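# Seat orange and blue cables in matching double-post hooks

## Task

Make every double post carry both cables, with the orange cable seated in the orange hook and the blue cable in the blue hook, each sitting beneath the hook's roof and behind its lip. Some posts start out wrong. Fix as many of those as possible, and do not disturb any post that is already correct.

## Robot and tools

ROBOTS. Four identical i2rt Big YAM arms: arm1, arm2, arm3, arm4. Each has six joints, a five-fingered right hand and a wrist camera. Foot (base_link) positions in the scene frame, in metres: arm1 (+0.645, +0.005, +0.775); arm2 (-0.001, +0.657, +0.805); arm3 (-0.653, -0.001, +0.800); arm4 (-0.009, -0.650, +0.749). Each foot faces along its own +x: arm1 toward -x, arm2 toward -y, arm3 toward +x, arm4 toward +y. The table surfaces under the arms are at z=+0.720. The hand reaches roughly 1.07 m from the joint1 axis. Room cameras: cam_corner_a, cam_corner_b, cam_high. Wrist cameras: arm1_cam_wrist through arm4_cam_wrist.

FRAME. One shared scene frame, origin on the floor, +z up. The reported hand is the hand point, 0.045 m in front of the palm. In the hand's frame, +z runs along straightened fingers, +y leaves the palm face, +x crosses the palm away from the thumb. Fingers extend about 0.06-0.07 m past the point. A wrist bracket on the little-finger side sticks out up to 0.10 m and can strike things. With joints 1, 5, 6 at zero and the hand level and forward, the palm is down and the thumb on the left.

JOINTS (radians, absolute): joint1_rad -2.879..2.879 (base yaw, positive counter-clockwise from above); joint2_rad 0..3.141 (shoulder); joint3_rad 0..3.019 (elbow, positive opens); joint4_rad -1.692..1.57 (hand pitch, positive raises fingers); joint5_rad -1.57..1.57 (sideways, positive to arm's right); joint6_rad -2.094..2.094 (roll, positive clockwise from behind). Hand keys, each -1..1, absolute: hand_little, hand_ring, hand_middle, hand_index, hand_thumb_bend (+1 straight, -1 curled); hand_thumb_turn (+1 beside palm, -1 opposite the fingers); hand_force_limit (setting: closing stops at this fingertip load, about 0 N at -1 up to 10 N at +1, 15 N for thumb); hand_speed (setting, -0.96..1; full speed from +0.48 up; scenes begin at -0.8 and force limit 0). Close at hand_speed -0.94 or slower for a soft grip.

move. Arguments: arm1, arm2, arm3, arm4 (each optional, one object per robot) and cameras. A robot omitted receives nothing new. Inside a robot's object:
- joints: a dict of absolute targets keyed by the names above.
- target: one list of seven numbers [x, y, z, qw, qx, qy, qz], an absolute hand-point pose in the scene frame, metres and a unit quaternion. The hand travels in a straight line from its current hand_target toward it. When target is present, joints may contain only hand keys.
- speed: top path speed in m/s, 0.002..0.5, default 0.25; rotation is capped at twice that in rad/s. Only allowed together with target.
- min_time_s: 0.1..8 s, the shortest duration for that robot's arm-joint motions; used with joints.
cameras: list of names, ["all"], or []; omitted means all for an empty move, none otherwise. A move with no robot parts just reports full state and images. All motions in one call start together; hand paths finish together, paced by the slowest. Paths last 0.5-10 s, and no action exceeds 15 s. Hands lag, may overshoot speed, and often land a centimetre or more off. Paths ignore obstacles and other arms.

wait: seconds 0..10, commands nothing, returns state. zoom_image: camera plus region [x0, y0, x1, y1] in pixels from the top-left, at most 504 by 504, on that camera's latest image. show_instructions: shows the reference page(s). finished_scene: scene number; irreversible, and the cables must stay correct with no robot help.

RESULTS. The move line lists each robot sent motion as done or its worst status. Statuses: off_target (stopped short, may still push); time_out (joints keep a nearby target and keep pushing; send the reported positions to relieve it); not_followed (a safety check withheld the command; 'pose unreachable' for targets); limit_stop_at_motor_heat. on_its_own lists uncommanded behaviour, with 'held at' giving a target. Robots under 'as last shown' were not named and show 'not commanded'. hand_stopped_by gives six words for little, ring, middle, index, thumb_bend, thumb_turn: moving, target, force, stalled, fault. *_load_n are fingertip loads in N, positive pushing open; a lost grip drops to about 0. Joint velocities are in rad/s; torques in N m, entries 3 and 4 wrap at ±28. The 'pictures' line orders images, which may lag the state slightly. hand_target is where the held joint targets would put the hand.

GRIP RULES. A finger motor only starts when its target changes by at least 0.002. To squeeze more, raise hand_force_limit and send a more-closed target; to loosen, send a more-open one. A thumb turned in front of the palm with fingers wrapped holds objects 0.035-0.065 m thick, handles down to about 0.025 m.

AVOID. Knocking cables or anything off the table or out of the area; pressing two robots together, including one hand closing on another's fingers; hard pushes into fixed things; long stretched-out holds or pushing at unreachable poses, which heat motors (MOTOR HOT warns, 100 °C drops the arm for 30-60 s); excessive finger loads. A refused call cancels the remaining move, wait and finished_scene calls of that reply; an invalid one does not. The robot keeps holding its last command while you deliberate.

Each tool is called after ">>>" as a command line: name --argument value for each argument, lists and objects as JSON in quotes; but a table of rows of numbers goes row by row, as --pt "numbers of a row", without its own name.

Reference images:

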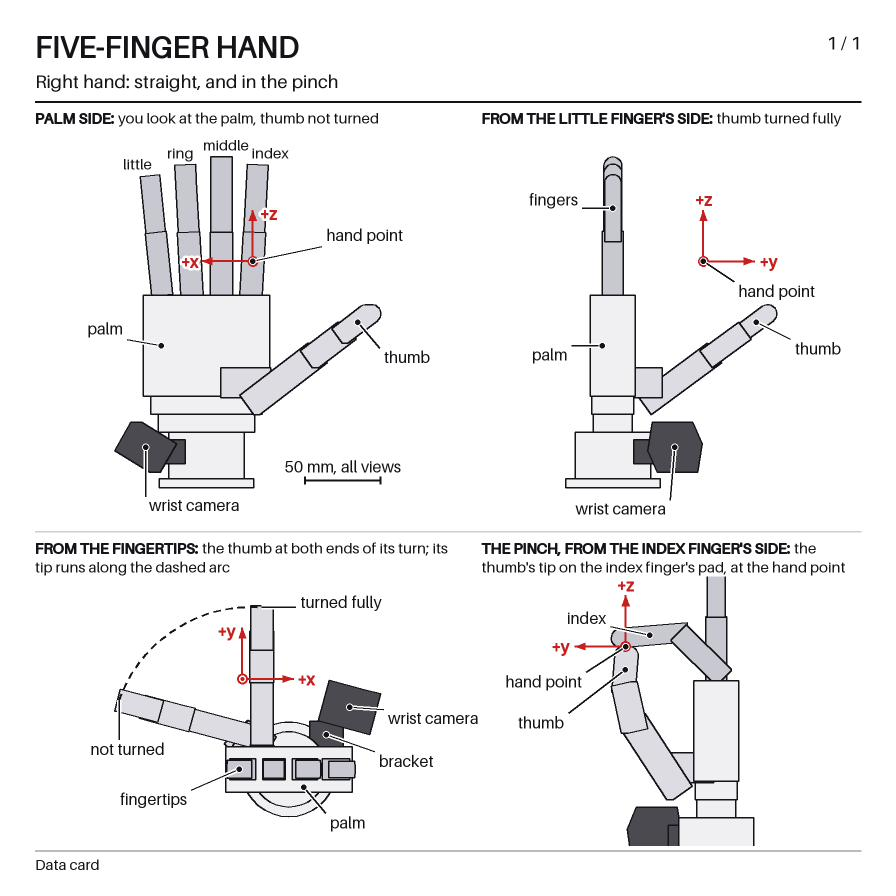

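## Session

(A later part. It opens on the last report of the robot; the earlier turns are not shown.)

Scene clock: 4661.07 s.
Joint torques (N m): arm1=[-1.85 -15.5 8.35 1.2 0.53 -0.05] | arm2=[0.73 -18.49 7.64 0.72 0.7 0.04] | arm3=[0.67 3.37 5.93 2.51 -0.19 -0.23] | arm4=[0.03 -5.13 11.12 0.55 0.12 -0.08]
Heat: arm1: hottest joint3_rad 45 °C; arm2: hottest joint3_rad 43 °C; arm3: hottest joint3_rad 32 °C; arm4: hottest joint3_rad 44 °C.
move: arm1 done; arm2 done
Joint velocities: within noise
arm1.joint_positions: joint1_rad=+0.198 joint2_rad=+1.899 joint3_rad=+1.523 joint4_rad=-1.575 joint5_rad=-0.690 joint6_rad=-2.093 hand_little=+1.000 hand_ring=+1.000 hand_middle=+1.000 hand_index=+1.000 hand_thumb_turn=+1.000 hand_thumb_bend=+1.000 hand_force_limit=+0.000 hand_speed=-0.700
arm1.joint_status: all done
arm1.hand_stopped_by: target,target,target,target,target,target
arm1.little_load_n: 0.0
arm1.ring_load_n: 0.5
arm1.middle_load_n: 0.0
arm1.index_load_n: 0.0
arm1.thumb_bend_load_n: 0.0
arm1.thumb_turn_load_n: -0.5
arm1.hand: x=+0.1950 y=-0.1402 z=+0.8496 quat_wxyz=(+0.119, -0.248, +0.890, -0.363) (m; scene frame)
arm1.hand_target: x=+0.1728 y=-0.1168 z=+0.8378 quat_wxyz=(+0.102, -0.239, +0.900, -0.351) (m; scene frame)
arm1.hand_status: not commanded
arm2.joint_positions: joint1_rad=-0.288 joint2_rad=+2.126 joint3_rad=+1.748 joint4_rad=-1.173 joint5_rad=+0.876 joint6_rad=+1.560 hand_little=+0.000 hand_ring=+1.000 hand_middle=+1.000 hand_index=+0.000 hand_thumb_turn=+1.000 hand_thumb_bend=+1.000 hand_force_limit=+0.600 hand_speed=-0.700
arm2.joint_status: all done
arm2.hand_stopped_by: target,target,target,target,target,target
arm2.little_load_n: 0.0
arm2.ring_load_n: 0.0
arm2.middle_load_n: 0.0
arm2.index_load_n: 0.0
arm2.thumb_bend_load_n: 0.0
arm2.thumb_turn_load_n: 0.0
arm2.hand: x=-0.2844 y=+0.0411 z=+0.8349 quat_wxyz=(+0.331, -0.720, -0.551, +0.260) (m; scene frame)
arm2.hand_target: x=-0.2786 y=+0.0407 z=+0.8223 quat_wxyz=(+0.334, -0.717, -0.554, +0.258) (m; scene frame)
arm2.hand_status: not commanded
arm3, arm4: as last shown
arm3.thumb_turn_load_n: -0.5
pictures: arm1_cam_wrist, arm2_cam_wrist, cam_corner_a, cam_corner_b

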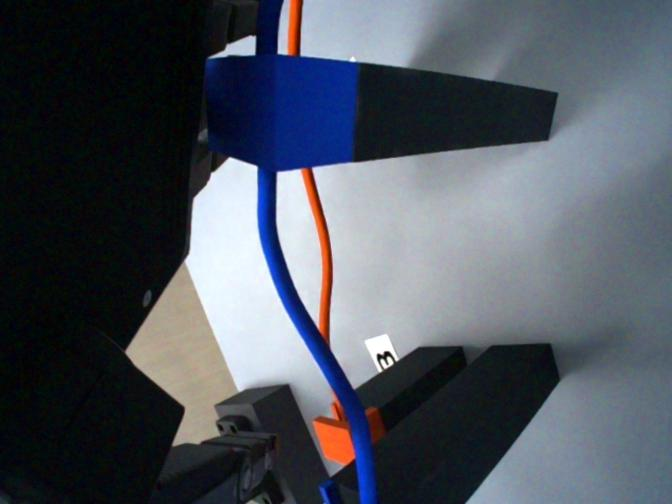

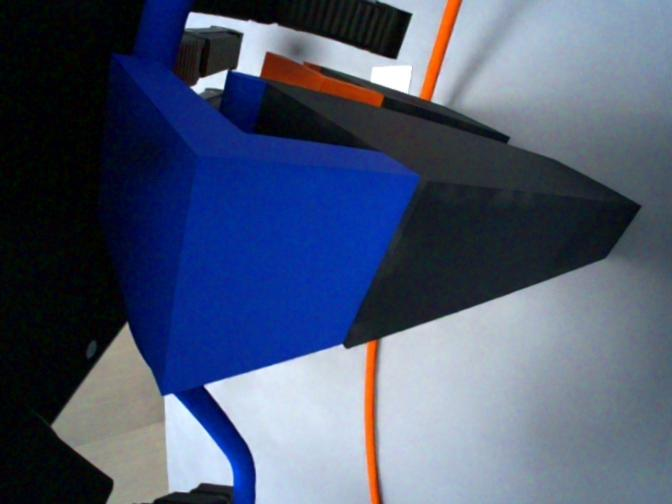

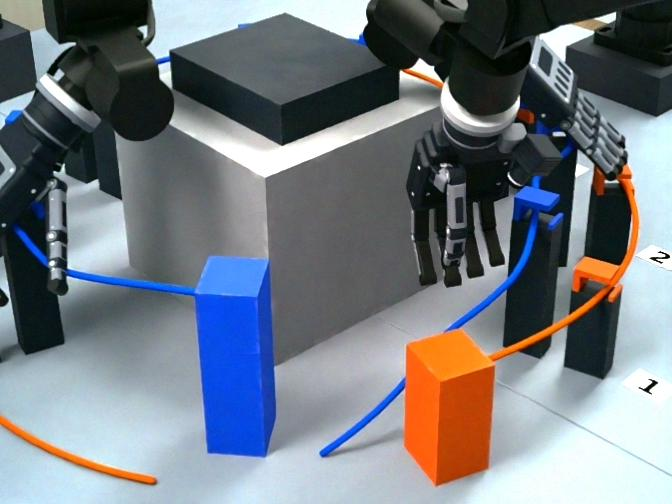

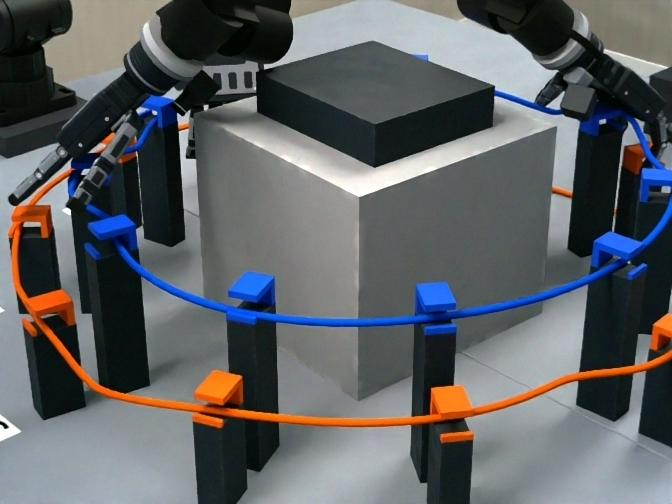

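>>> move --arm1 '{"target": [0.200, -0.146, 0.975, -0.1087, 0.2624, -0.8858, 0.3669], "speed": 0.15}' --arm2 '{"target": [-0.287, 0.022, 0.96, -0.3344, 0.7171, 0.5542, -0.2584], "speed": 0.15, "joints": {"hand_index": 1.0, "hand_little": 1.0, "hand_speed": -0.5}}' --arm4 '{"target": [-0.03, -0.20, 0.99, 0.234, -0.932, 0.266, -0.075], "speed": 0.15}' --cameras '["cam_corner_a", "cam_corner_b", "arm1_cam_wrist", "arm2_cam_wrist", "arm4_cam_wrist"]'

>>> zoom_image --camera "cam_corner_b" --region '[542, 80, 672, 210]'

>>> zoom_image --camera "cam_corner_b" --region '[30, 125, 150, 245]'

>>> zoom_image --camera "cam_corner_a" --region '[500, 90, 640, 230]'

>>> zoom_image --camera "arm2_cam_wrist" --region '[60, 0, 560, 500]'

>>> zoom_image --camera "arm1_cam_wrist" --region '[60, 0, 560, 500]'

Scene clock: 4950.13 s.
Joint torques (N m): arm1=[1.73 -15.68 9.65 0.03 -0.65 0.15] | arm2=[0.67 -20.72 13.89 -0.14 0.72 0.01] | arm3=[0.5 3.55 5.98 2.7 -0.16 -0.21] | arm4=[0.15 -6.83 11.9 0.44 0.13 -0.06]
Heat: arm1: hottest joint3_rad 46 °C; arm2: hottest joint3_rad 41 °C; arm3: hottest joint3_rad 32 °C; arm4: hottest joint3_rad 45 °C.
move: arm1 off_target; arm2 off_target; arm4 off_target
Joint velocities: within noise
arm1.joint_positions: joint1_rad=+0.204 joint2_rad=+1.706 joint3_rad=+1.584 joint4_rad=-1.687 joint5_rad=-0.695 joint6_rad=-2.024 hand_little=+1.000 hand_ring=+1.000 hand_middle=+1.000 hand_index=+1.000 hand_thumb_turn=+1.000 hand_thumb_bend=+1.000 hand_force_limit=+0.000 hand_speed=-0.700
arm1.joint_status: not commanded
arm1.hand_stopped_by: target,target,target,target,target,target
arm1.little_load_n: 0.0
arm1.ring_load_n: 0.0
arm1.middle_load_n: 0.0
arm1.index_load_n: 0.0
arm1.thumb_bend_load_n: 0.0
arm1.thumb_turn_load_n: -0.5
arm1.hand: x=+0.2071 y=-0.1410 z=+0.9637 quat_wxyz=(+0.066, -0.246, +0.900, -0.354) (m; scene frame)
arm1.hand_target: x=+0.2006 y=-0.1462 z=+0.9745 quat_wxyz=(+0.058, -0.248, +0.900, -0.353) (m; scene frame)
arm1.hand_status: off_target (0.014 m and 5.7 deg from the pose sent, 0.126 m and 2.1 deg at the start; a joint's target at an end of its range on 53 of 56 steps)
arm2.joint_positions: joint1_rad=-0.288 joint2_rad=+2.104 joint3_rad=+1.978 joint4_rad=-1.493 joint5_rad=+0.876 joint6_rad=+1.559 hand_little=+1.000 hand_ring=+1.000 hand_middle=+1.000 hand_index=+1.000 hand_thumb_turn=+1.000 hand_thumb_bend=+1.000 hand_force_limit=+0.600 hand_speed=-0.500
arm2.joint_status: all done
arm2.hand_stopped_by: target,target,target,target,target,target
arm2.little_load_n: -0.5
arm2.ring_load_n: 0.0
arm2.middle_load_n: 0.0
arm2.index_load_n: 0.0
arm2.thumb_bend_load_n: 0.0
arm2.thumb_turn_load_n: 0.0
arm2.hand: x=-0.2853 y=+0.0402 z=+0.9319 quat_wxyz=(+0.350, -0.711, -0.563, +0.236) (m; scene frame)
arm2.hand_target: x=-0.2865 y=+0.0237 z=+0.9602 quat_wxyz=(+0.334, -0.717, -0.554, +0.259) (m; scene frame)
arm2.hand_status: off_target (0.034 m and 3.3 deg from the pose sent, 0.127 m and 0.6 deg at the start)
arm3: as last shown
arm3.middle_load_n: -0.5
arm3.thumb_turn_load_n: 0.0
arm4.joint_positions: joint1_rad=+0.024 joint2_rad=+1.325 joint3_rad=+1.237 joint4_rad=-1.137 joint5_rad=+0.287 joint6_rad=+0.553 hand_little=+0.100 hand_ring=+0.100 hand_middle=+0.100 hand_index=+0.100 hand_thumb_turn=-1.000 hand_thumb_bend=+0.050 hand_force_limit=+0.000 hand_speed=+0.000
arm4.joint_status: not commanded
arm4.hand_stopped_by: target,target,target,target,target,target
arm4.little_load_n: 0.0
arm4.ring_load_n: 0.0
arm4.middle_load_n: 0.0
arm4.index_load_n: 0.0
arm4.thumb_bend_load_n: 0.0
arm4.thumb_turn_load_n: 0.0
arm4.hand: x=-0.0341 y=-0.2134 z=+0.9566 quat_wxyz=(-0.205, +0.939, -0.263, +0.084) (m; scene frame)
arm4.hand_target: x=-0.0299 y=-0.2015 z=+0.9898 quat_wxyz=(-0.234, +0.932, -0.266, +0.075) (m; scene frame)
arm4.hand_status: off_target (0.036 m and 3.7 deg from the pose sent, 0.149 m and 0.0 deg at the start)
pictures: arm1_cam_wrist, arm2_cam_wrist, arm4_cam_wrist, cam_corner_a, cam_corner_b

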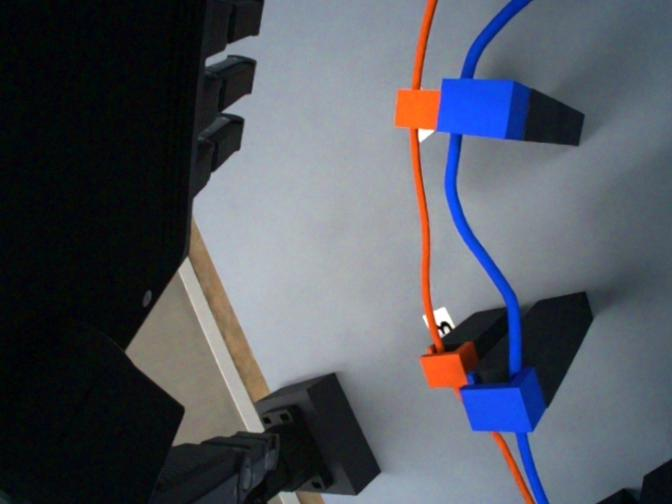

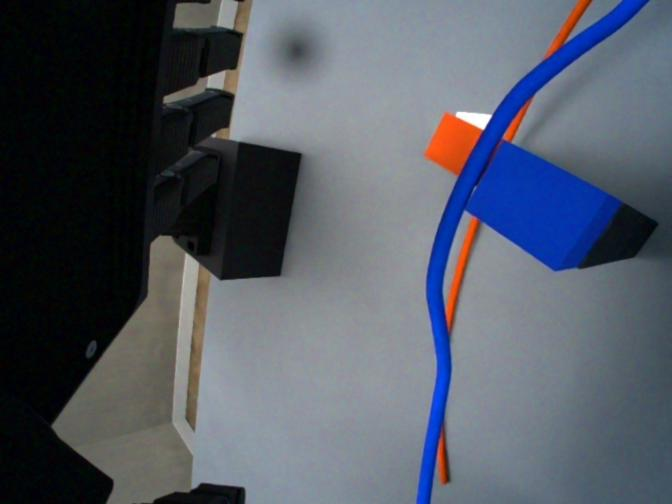

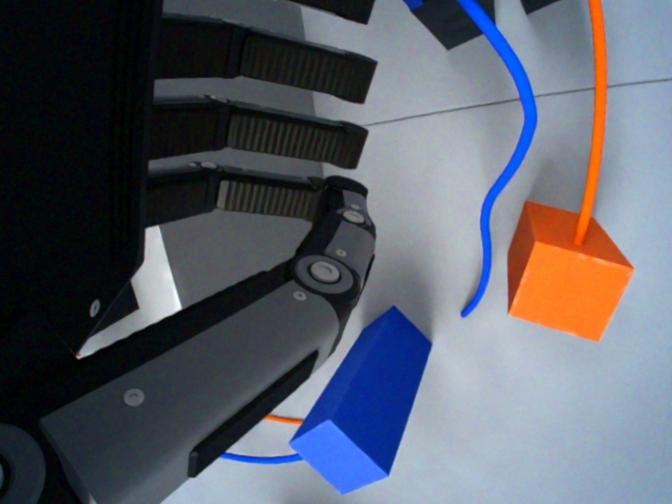

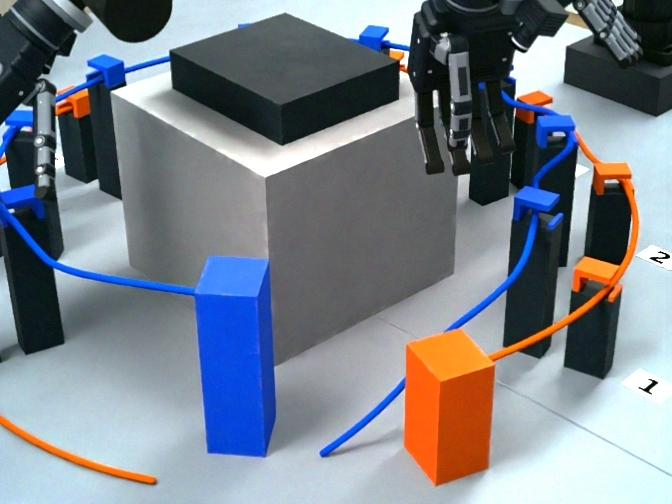

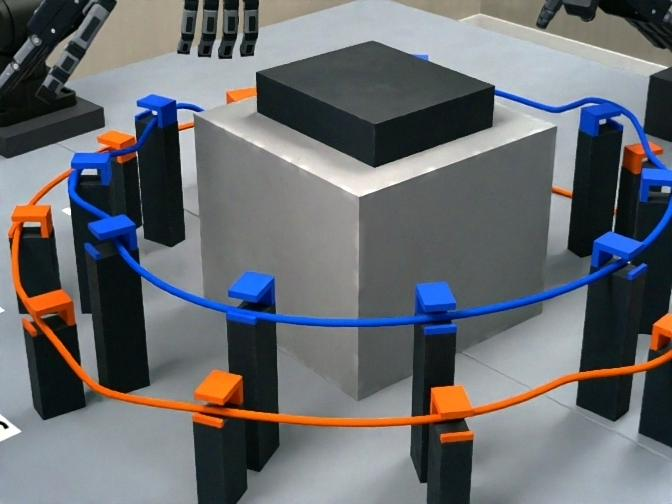

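Scaled by 3.877.

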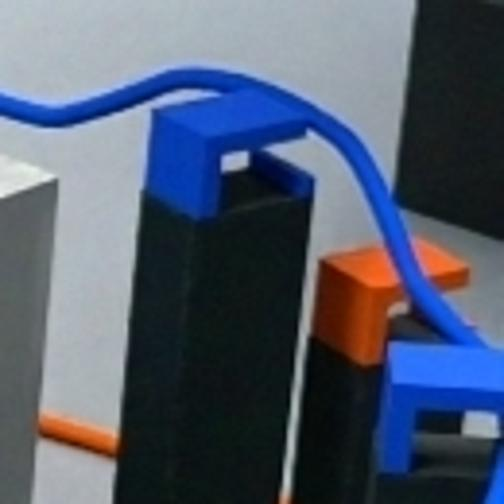

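Scaled by 4.200.

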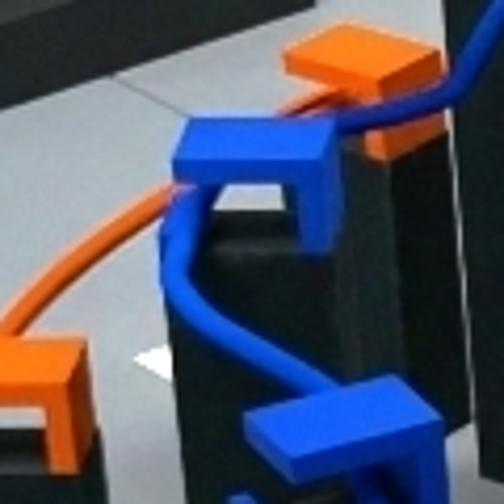

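Scaled by 3.600.

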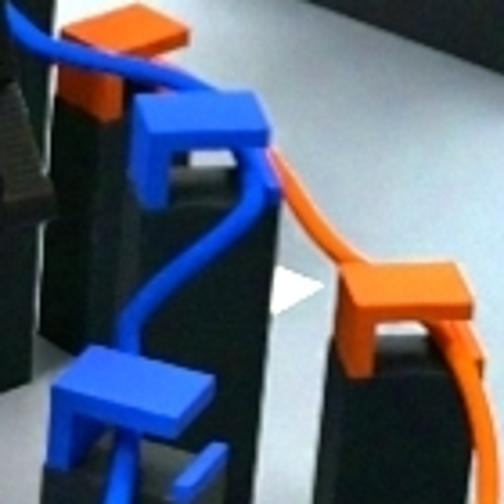

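Scaled by 1.008 from the camera's 672x504 image, which has a finer 960x720 frame.

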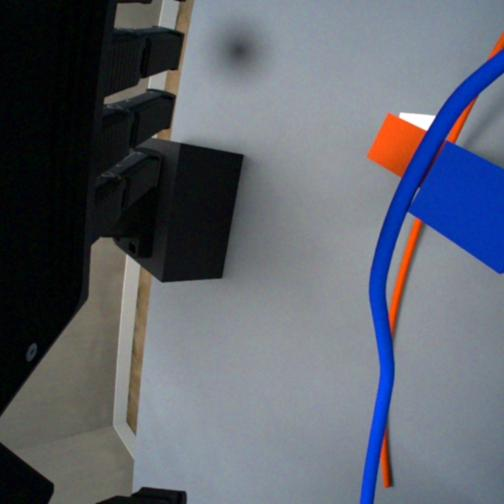

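Scaled by 1.008 from the camera's 672x504 image, which has a finer 960x720 frame.

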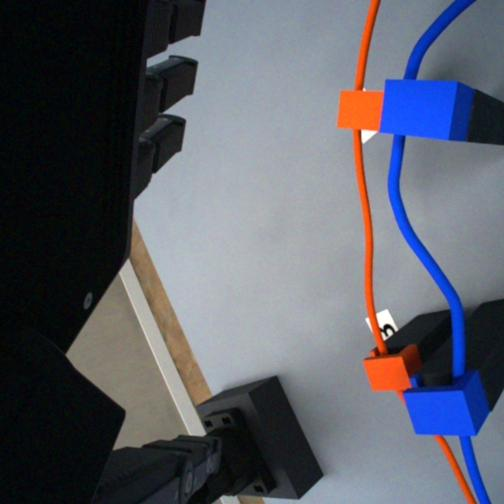

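>>> zoom_image --camera "cam_corner_a" --region '[530, 105, 590, 165]'

>>> zoom_image --camera "cam_corner_b" --region '[55, 140, 125, 210]'

>>> zoom_image --camera "arm1_cam_wrist" --region '[380, 40, 600, 260]'

>>> zoom_image --camera "cam_corner_b" --region '[562, 80, 642, 160]'

Scaled by 8.400.

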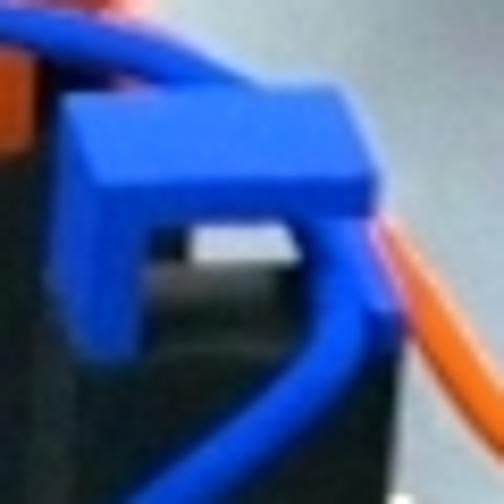

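Scaled by 7.200.

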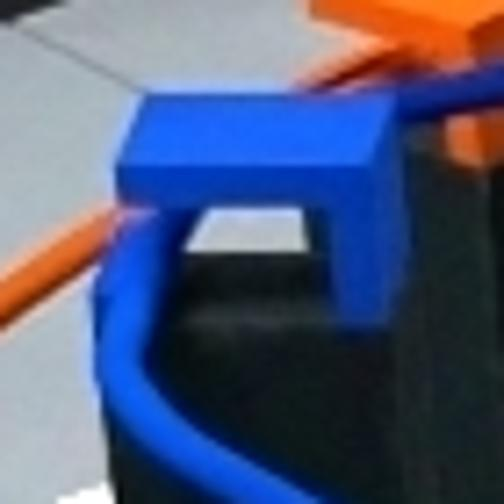

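Scaled by 2.291 from the camera's 672x504 image, which has a finer 960x720 frame.

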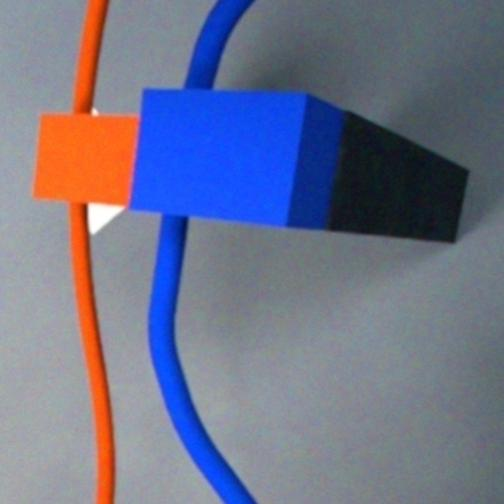

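Scaled by 6.300.

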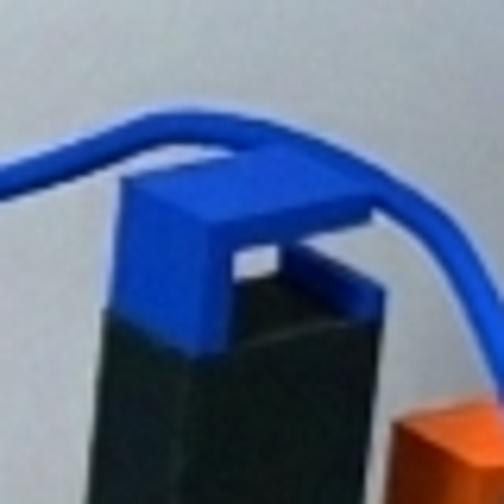

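>>> move --arm2 '{"target": [-0.258, 0.042, 0.875, -0.3653, 0.7018, 0.5424, -0.2823], "speed": 0.12, "joints": {"hand_index": 0.5, "hand_little": 0.5}}' --cameras '["cam_corner_b", "arm2_cam_wrist", "arm3_cam_wrist", "cam_corner_a"]'

>>> zoom_image --camera "cam_corner_b" --region '[542, 60, 672, 190]'

>>> zoom_image --camera "arm3_cam_wrist" --region '[300, 100, 560, 320]'

>>> zoom_image --camera "arm2_cam_wrist" --region '[100, 0, 600, 500]'

Scene clock: 5218.57 s.
Joint torques (N m): arm1=[1.73 -15.79 9.63 0.05 -0.66 0.11] | arm2=[0.09 -19.9 7.6 0.55 0.79 0.11] | arm3=[0.73 3.55 6.12 2.62 -0.19 -0.23] | arm4=[0.15 -6.89 11.92 0.46 0.14 -0.06]
Heat: arm1: hottest joint3_rad 49 °C; arm2: hottest joint3_rad 52 °C; arm3: hottest joint3_rad 32 °C; arm4: hottest joint3_rad 49 °C.
move: arm2 done
Joint velocities: within noise
arm1, arm3, arm4: as last shown
arm1.thumb_turn_load_n: 0.0
arm1.hand: x=+0.2072 y=-0.1410 z=+0.9637 quat_wxyz=(+0.066, -0.245, +0.900, -0.354) (m; scene frame)
arm2.joint_positions: joint1_rad=-0.233 joint2_rad=+2.103 joint3_rad=+1.797 joint4_rad=-1.339 joint5_rad=+0.961 joint6_rad=+1.653 hand_little=+0.500 hand_ring=+1.000 hand_middle=+1.000 hand_index=+0.500 hand_thumb_turn=+1.000 hand_thumb_bend=+1.000 hand_force_limit=+0.600 hand_speed=-0.500
arm2.joint_status: all done
arm2.hand_stopped_by: target,target,target,target,target,target
arm2.little_load_n: 0.0
arm2.ring_load_n: 0.0
arm2.middle_load_n: 0.0
arm2.index_load_n: 0.0
arm2.thumb_bend_load_n: 0.0
arm2.thumb_turn_load_n: 0.0
arm2.hand: x=-0.2629 y=+0.0435 z=+0.8766 quat_wxyz=(+0.367, -0.702, -0.543, +0.278) (m; scene frame)
arm2.hand_target: x=-0.2580 y=+0.0420 z=+0.8751 quat_wxyz=(+0.365, -0.702, -0.542, +0.282) (m; scene frame)
arm2.hand_status: done (0.005 m and 0.6 deg from the pose sent, 0.063 m and 6.1 deg at the start)
arm3.middle_load_n: 0.0
pictures: arm2_cam_wrist, arm3_cam_wrist, cam_corner_a, cam_corner_b

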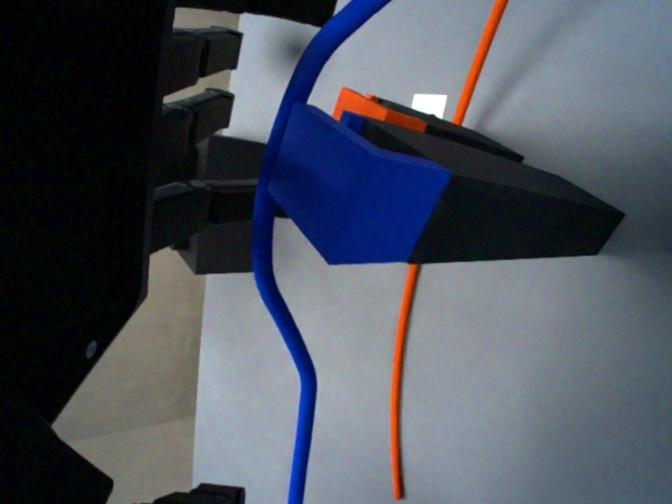

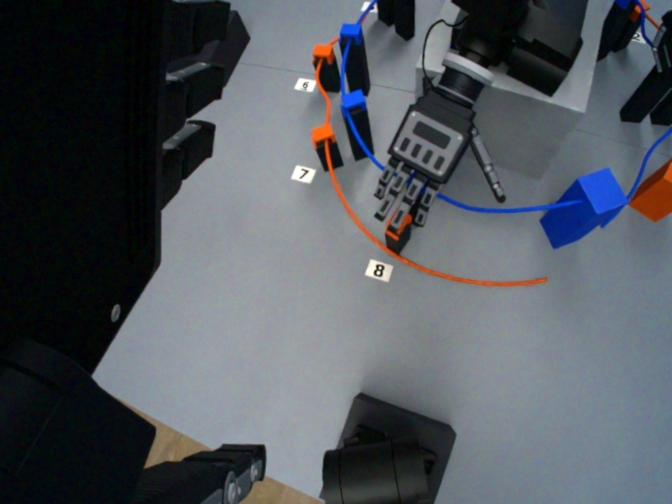

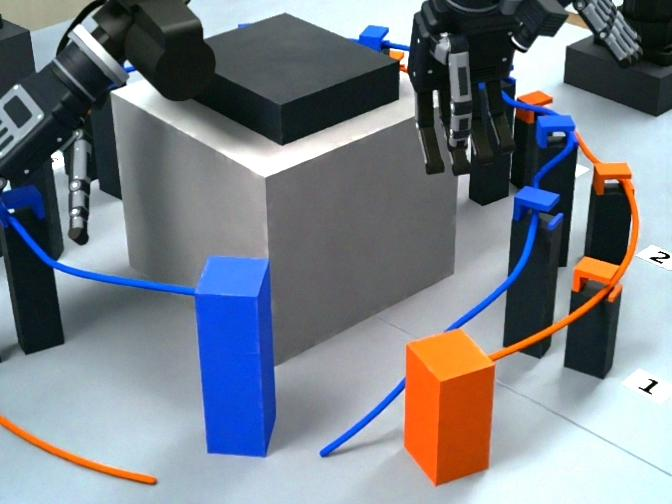

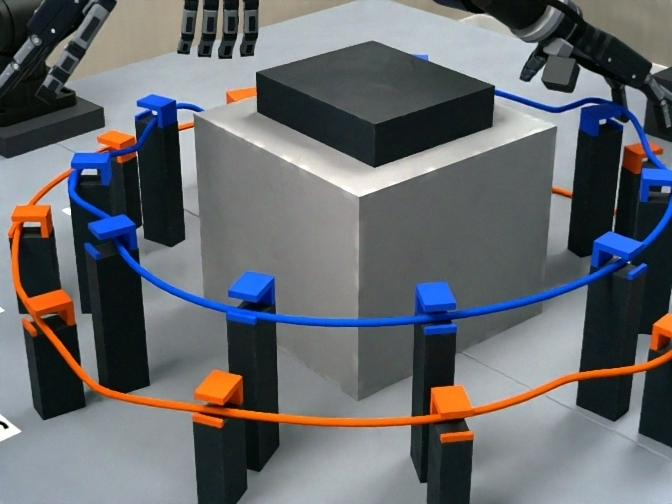

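Scaled by 3.877.

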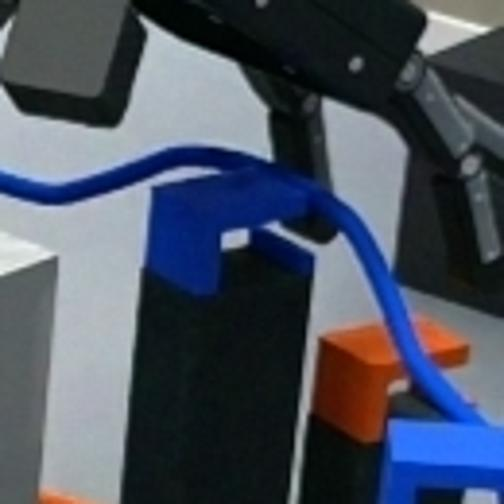

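Scaled by 1.938 from the camera's 672x504 image, which has a finer 960x720 frame.

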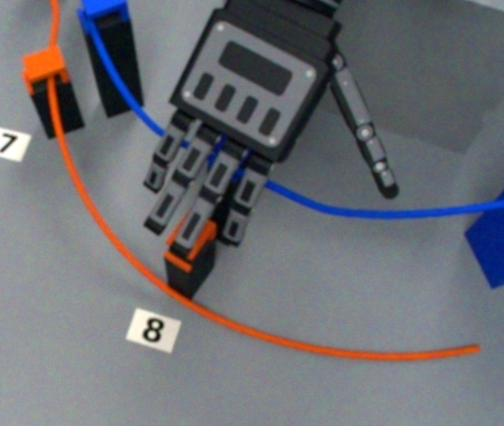

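Scaled by 1.008 from the camera's 672x504 image, which has a finer 960x720 frame.

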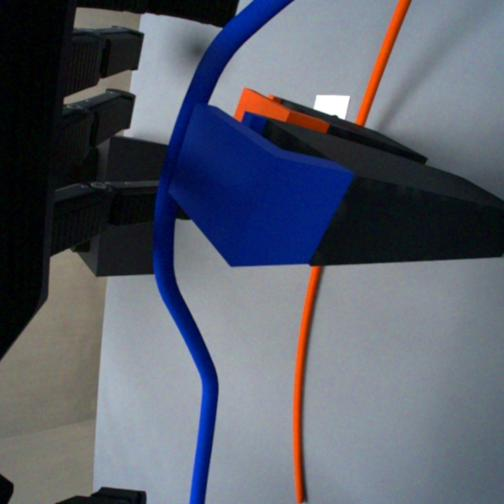

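>>> move --arm2 '{"target": [-0.258, 0.039, 0.837, -0.3653, 0.7018, 0.5424, -0.2823], "speed": 0.08, "joints": {"hand_index": 0.0, "hand_little": 0.0}}' --cameras '["cam_corner_b", "arm2_cam_wrist", "cam_corner_a"]'

>>> zoom_image --camera "cam_corner_b" --region '[542, 60, 672, 190]'

>>> zoom_image --camera "arm2_cam_wrist" --region '[100, 0, 600, 500]'

Scene clock: 5236.23 s.
Joint torques (N m): arm1=[1.67 -15.74 9.65 0.02 -0.66 0.11] | arm2=[0.67 -18.9 7.73 0.53 0.73 0.06] | arm3=[0.26 3.84 6.09 2.59 -0.15 -0.21] | arm4=[0.09 -6.95 11.95 0.42 0.13 -0.06]
Heat: arm1: hottest joint3_rad 49 °C; arm2: hottest joint3_rad 51 °C; arm3: hottest joint3_rad 32 °C; arm4: hottest joint3_rad 49 °C.
move: arm2 off_target
Joint velocities: within noise
arm1, arm3, arm4: as last shown
arm2.joint_positions: joint1_rad=-0.233 joint2_rad=+2.132 joint3_rad=+1.764 joint4_rad=-1.267 joint5_rad=+0.962 joint6_rad=+1.656 hand_little=+0.000 hand_ring=+1.000 hand_middle=+1.000 hand_index=+0.000 hand_thumb_turn=+1.000 hand_thumb_bend=+1.000 hand_force_limit=+0.600 hand_speed=-0.500
arm2.joint_status: all done
arm2.hand_stopped_by: target,target,target,target,target,target
arm2.little_load_n: 0.0
arm2.ring_load_n: 0.0
arm2.middle_load_n: 0.0
arm2.index_load_n: 0.0
arm2.thumb_bend_load_n: 0.0
arm2.thumb_turn_load_n: 0.0
arm2.hand: x=-0.2637 y=+0.0407 z=+0.8474 quat_wxyz=(+0.364, -0.704, -0.540, +0.282) (m; scene frame)
arm2.hand_target: x=-0.2580 y=+0.0393 z=+0.8370 quat_wxyz=(+0.365, -0.702, -0.542, +0.282) (m; scene frame)
arm2.hand_status: off_target (0.012 m and 0.4 deg from the pose sent, 0.040 m and 0.6 deg at the start)
pictures: arm2_cam_wrist, cam_corner_a, cam_corner_b

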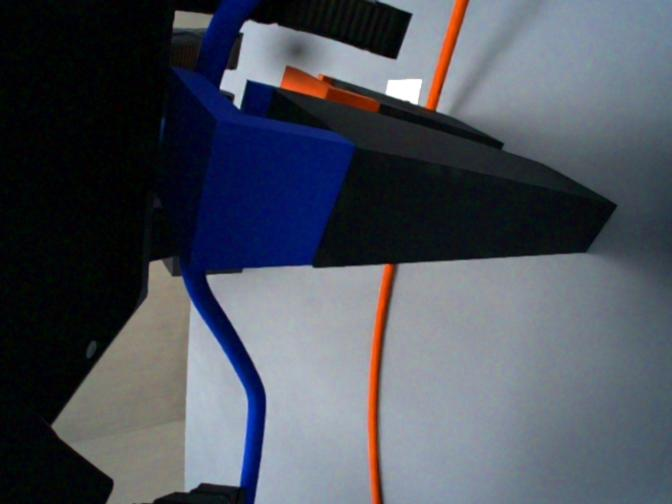

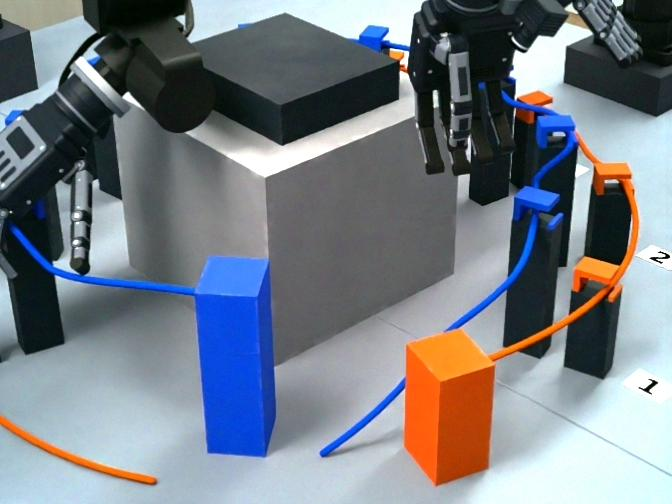

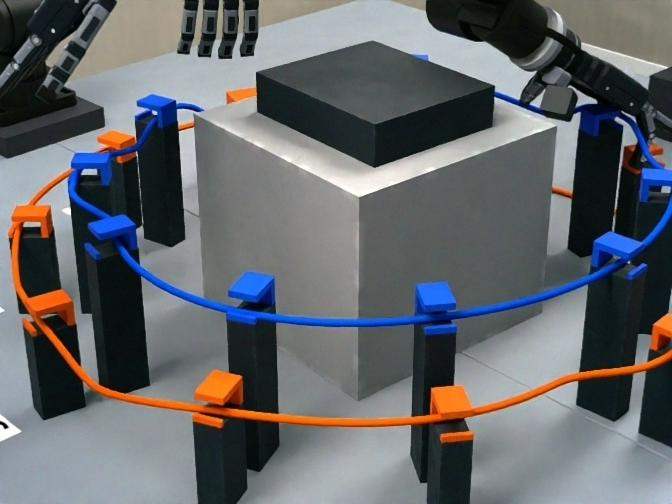

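Scaled by 3.877.

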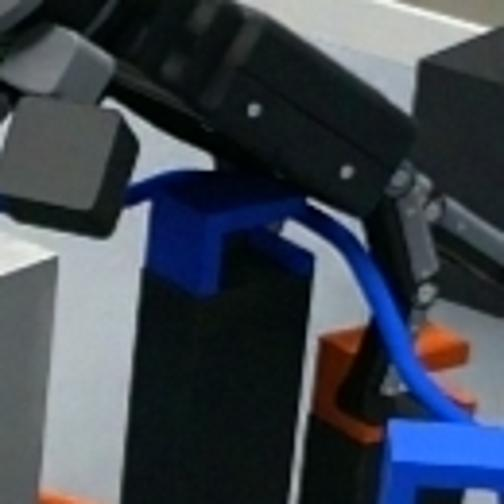

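Scaled by 1.008 from the camera's 672x504 image, which has a finer 960x720 frame.

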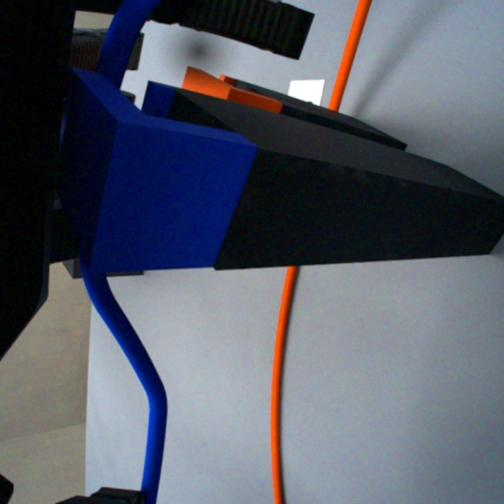

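>>> move --arm2 '{"target": [-0.2290, 0.0315, 0.873, -0.3653, 0.7018, 0.5424, -0.2823], "speed": 0.07}' --cameras '["cam_corner_b", "arm2_cam_wrist", "cam_corner_a"]'

>>> zoom_image --camera "cam_corner_b" --region '[542, 60, 672, 190]'

>>> zoom_image --camera "arm2_cam_wrist" --region '[100, 0, 600, 500]'

Scene clock: 5261.10 s.
Joint torques (N m): arm1=[1.73 -15.74 9.66 0.03 -0.66 0.11] | arm2=[0.79 -19.78 12.12 -0.77 0.35 0.01] | arm3=[0.44 3.25 6.06 2.62 -0.19 -0.25] | arm4=[-0.03 -6.89 11.97 0.43 0.12 -0.06]
Heat: arm1: hottest joint3_rad 49 °C; arm2: hottest joint3_rad 48 °C; arm3: hottest joint3_rad 32 °C; arm4: hottest joint3_rad 49 °C.
move: arm2 off_target
Joint velocities: within noise
arm1, arm3, arm4: as last shown
arm2.joint_positions: joint1_rad=-0.195 joint2_rad=+2.132 joint3_rad=+1.777 joint4_rad=-1.387 joint5_rad=+0.967 joint6_rad=+1.747 hand_little=+0.000 hand_ring=+1.000 hand_middle=+1.000 hand_index=+0.000 hand_thumb_turn=+1.000 hand_thumb_bend=+1.000 hand_force_limit=+0.600 hand_speed=-0.500
arm2.joint_status: not commanded
arm2.hand_stopped_by: target,target,target,target,target,target
arm2.little_load_n: -0.5
arm2.ring_load_n: -0.5
arm2.middle_load_n: 0.0
arm2.index_load_n: 1.0
arm2.thumb_bend_load_n: 0.0
arm2.thumb_turn_load_n: 0.0
arm2.hand: x=-0.2397 y=+0.0492 z=+0.8539 quat_wxyz=(+0.379, -0.701, -0.540, +0.272) (m; scene frame)
arm2.hand_target: x=-0.2287 y=+0.0324 z=+0.8731 quat_wxyz=(+0.365, -0.702, -0.543, +0.283) (m; scene frame)
arm2.hand_status: off_target (0.028 m and 2.0 deg from the pose sent, 0.044 m and 0.4 deg at the start)
pictures: arm2_cam_wrist, cam_corner_a, cam_corner_b

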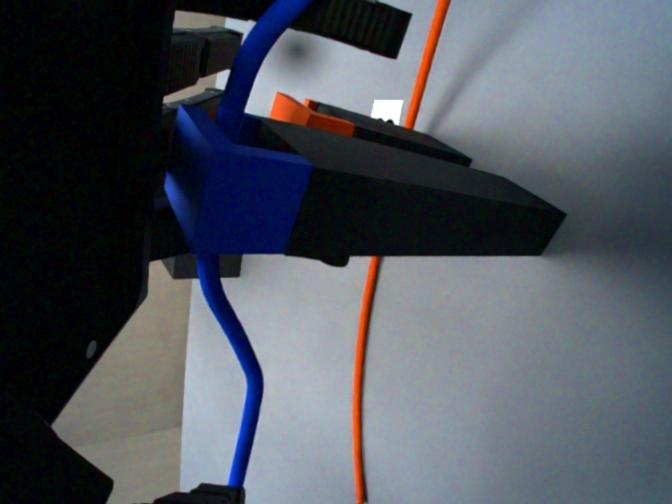

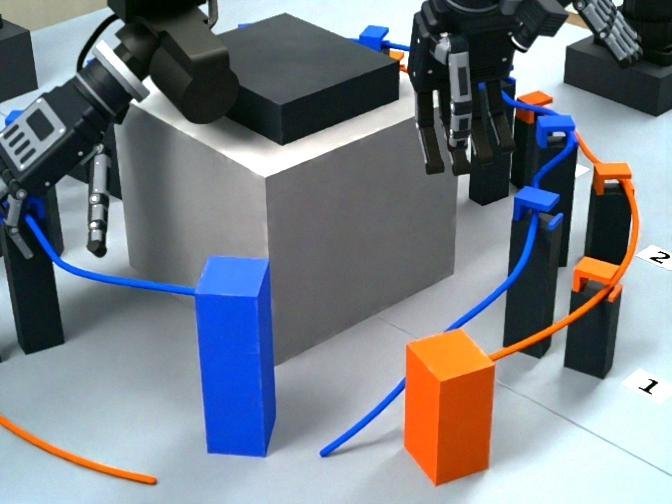

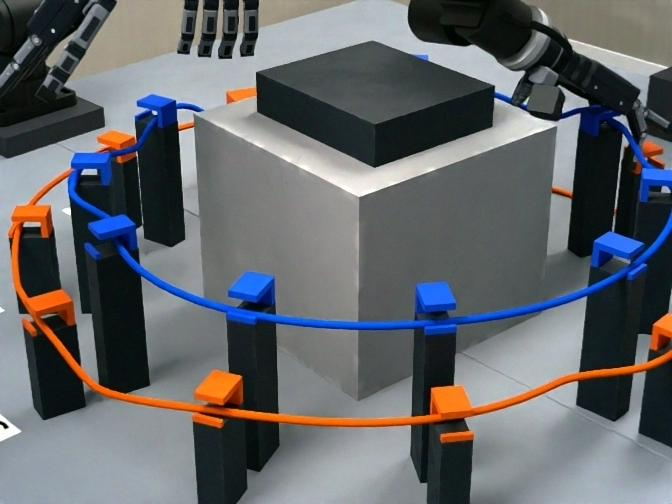

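Scaled by 3.877.

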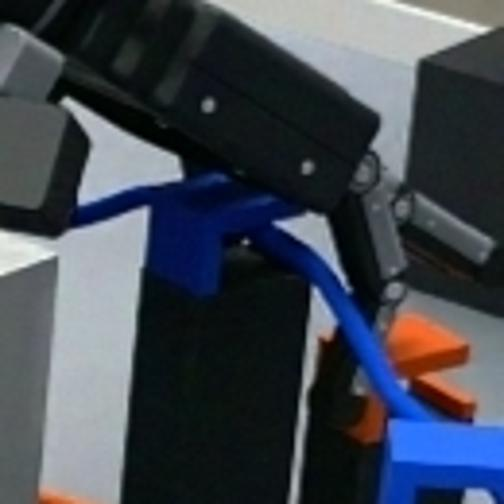

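Scaled by 1.008 from the camera's 672x504 image, which has a finer 960x720 frame.

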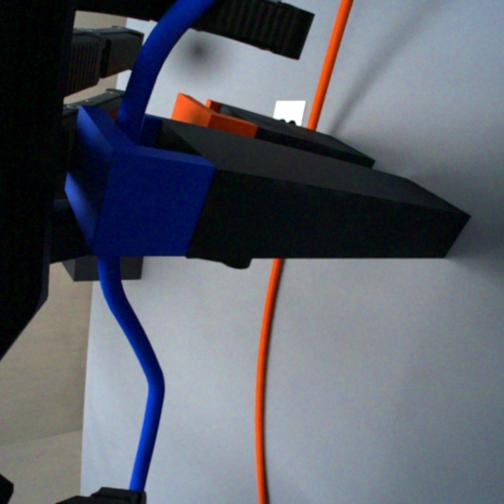

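>>> move --arm2 '{"joints": {"hand_index": 0.6, "hand_little": 0.6, "hand_speed": -0.7}}' --cameras '["cam_corner_b", "arm2_cam_wrist"]'

>>> zoom_image --camera "cam_corner_b" --region '[542, 60, 672, 190]'

>>> zoom_image --camera "arm2_cam_wrist" --region '[100, 0, 600, 500]'

Scene clock: 5283.30 s.
Joint torques (N m): arm1=[1.73 -15.85 9.65 0.05 -0.65 0.11] | arm2=[1.26 -20.01 12.03 -0.38 0.32 -0.06] | arm3=[0.38 3.72 6.01 2.47 -0.17 -0.24] | arm4=[0.15 -6.71 11.95 0.4 0.13 -0.07]
Heat: arm1: hottest joint3_rad 49 °C; arm2: hottest joint3_rad 49 °C; arm3: hottest joint3_rad 32 °C; arm4: hottest joint3_rad 49 °C.
move: arm2 done
Joint velocities: within noise
arm1, arm3, arm4: as last shown
arm2.joint_positions: joint1_rad=-0.192 joint2_rad=+2.132 joint3_rad=+1.779 joint4_rad=-1.398 joint5_rad=+0.967 joint6_rad=+1.747 hand_little=+0.600 hand_ring=+1.000 hand_middle=+1.000 hand_index=+0.600 hand_thumb_turn=+1.000 hand_thumb_bend=+1.000 hand_force_limit=+0.600 hand_speed=-0.700
arm2.joint_status: all done
arm2.hand_stopped_by: target,target,target,target,target,target
arm2.little_load_n: -0.5
arm2.ring_load_n: 0.0
arm2.middle_load_n: 0.0
arm2.index_load_n: 0.0
arm2.thumb_bend_load_n: 0.0
arm2.thumb_turn_load_n: -0.5
arm2.hand: x=-0.2377 y=+0.0502 z=+0.8545 quat_wxyz=(+0.381, -0.699, -0.542, +0.270) (m; scene frame)
arm2.hand_target: x=-0.2287 y=+0.0324 z=+0.8730 quat_wxyz=(+0.365, -0.702, -0.543, +0.283) (m; scene frame)
arm2.hand_status: not commanded
arm4.ring_load_n: 0.5
pictures: arm2_cam_wrist, cam_corner_b

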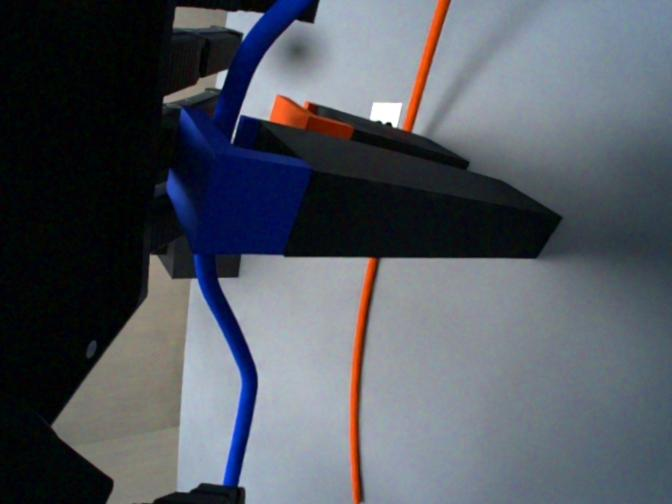

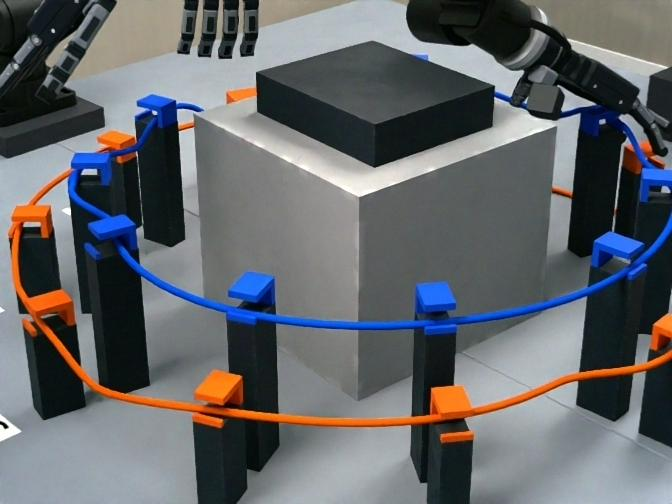

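Scaled by 3.877.

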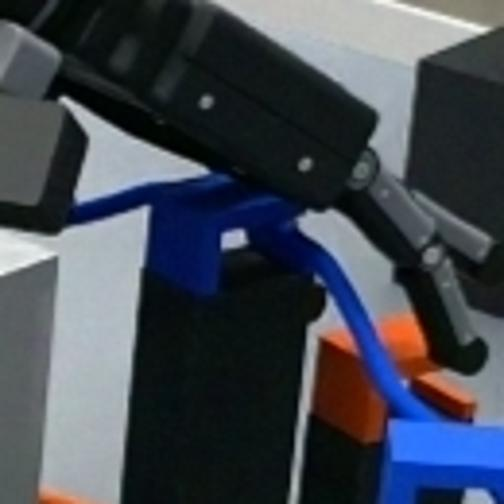

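Scaled by 1.008 from the camera's 672x504 image, which has a finer 960x720 frame.

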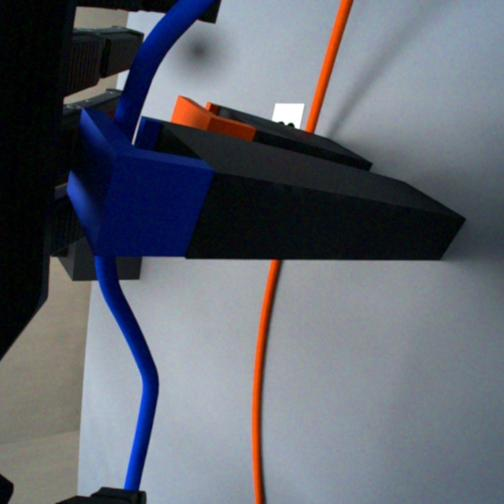

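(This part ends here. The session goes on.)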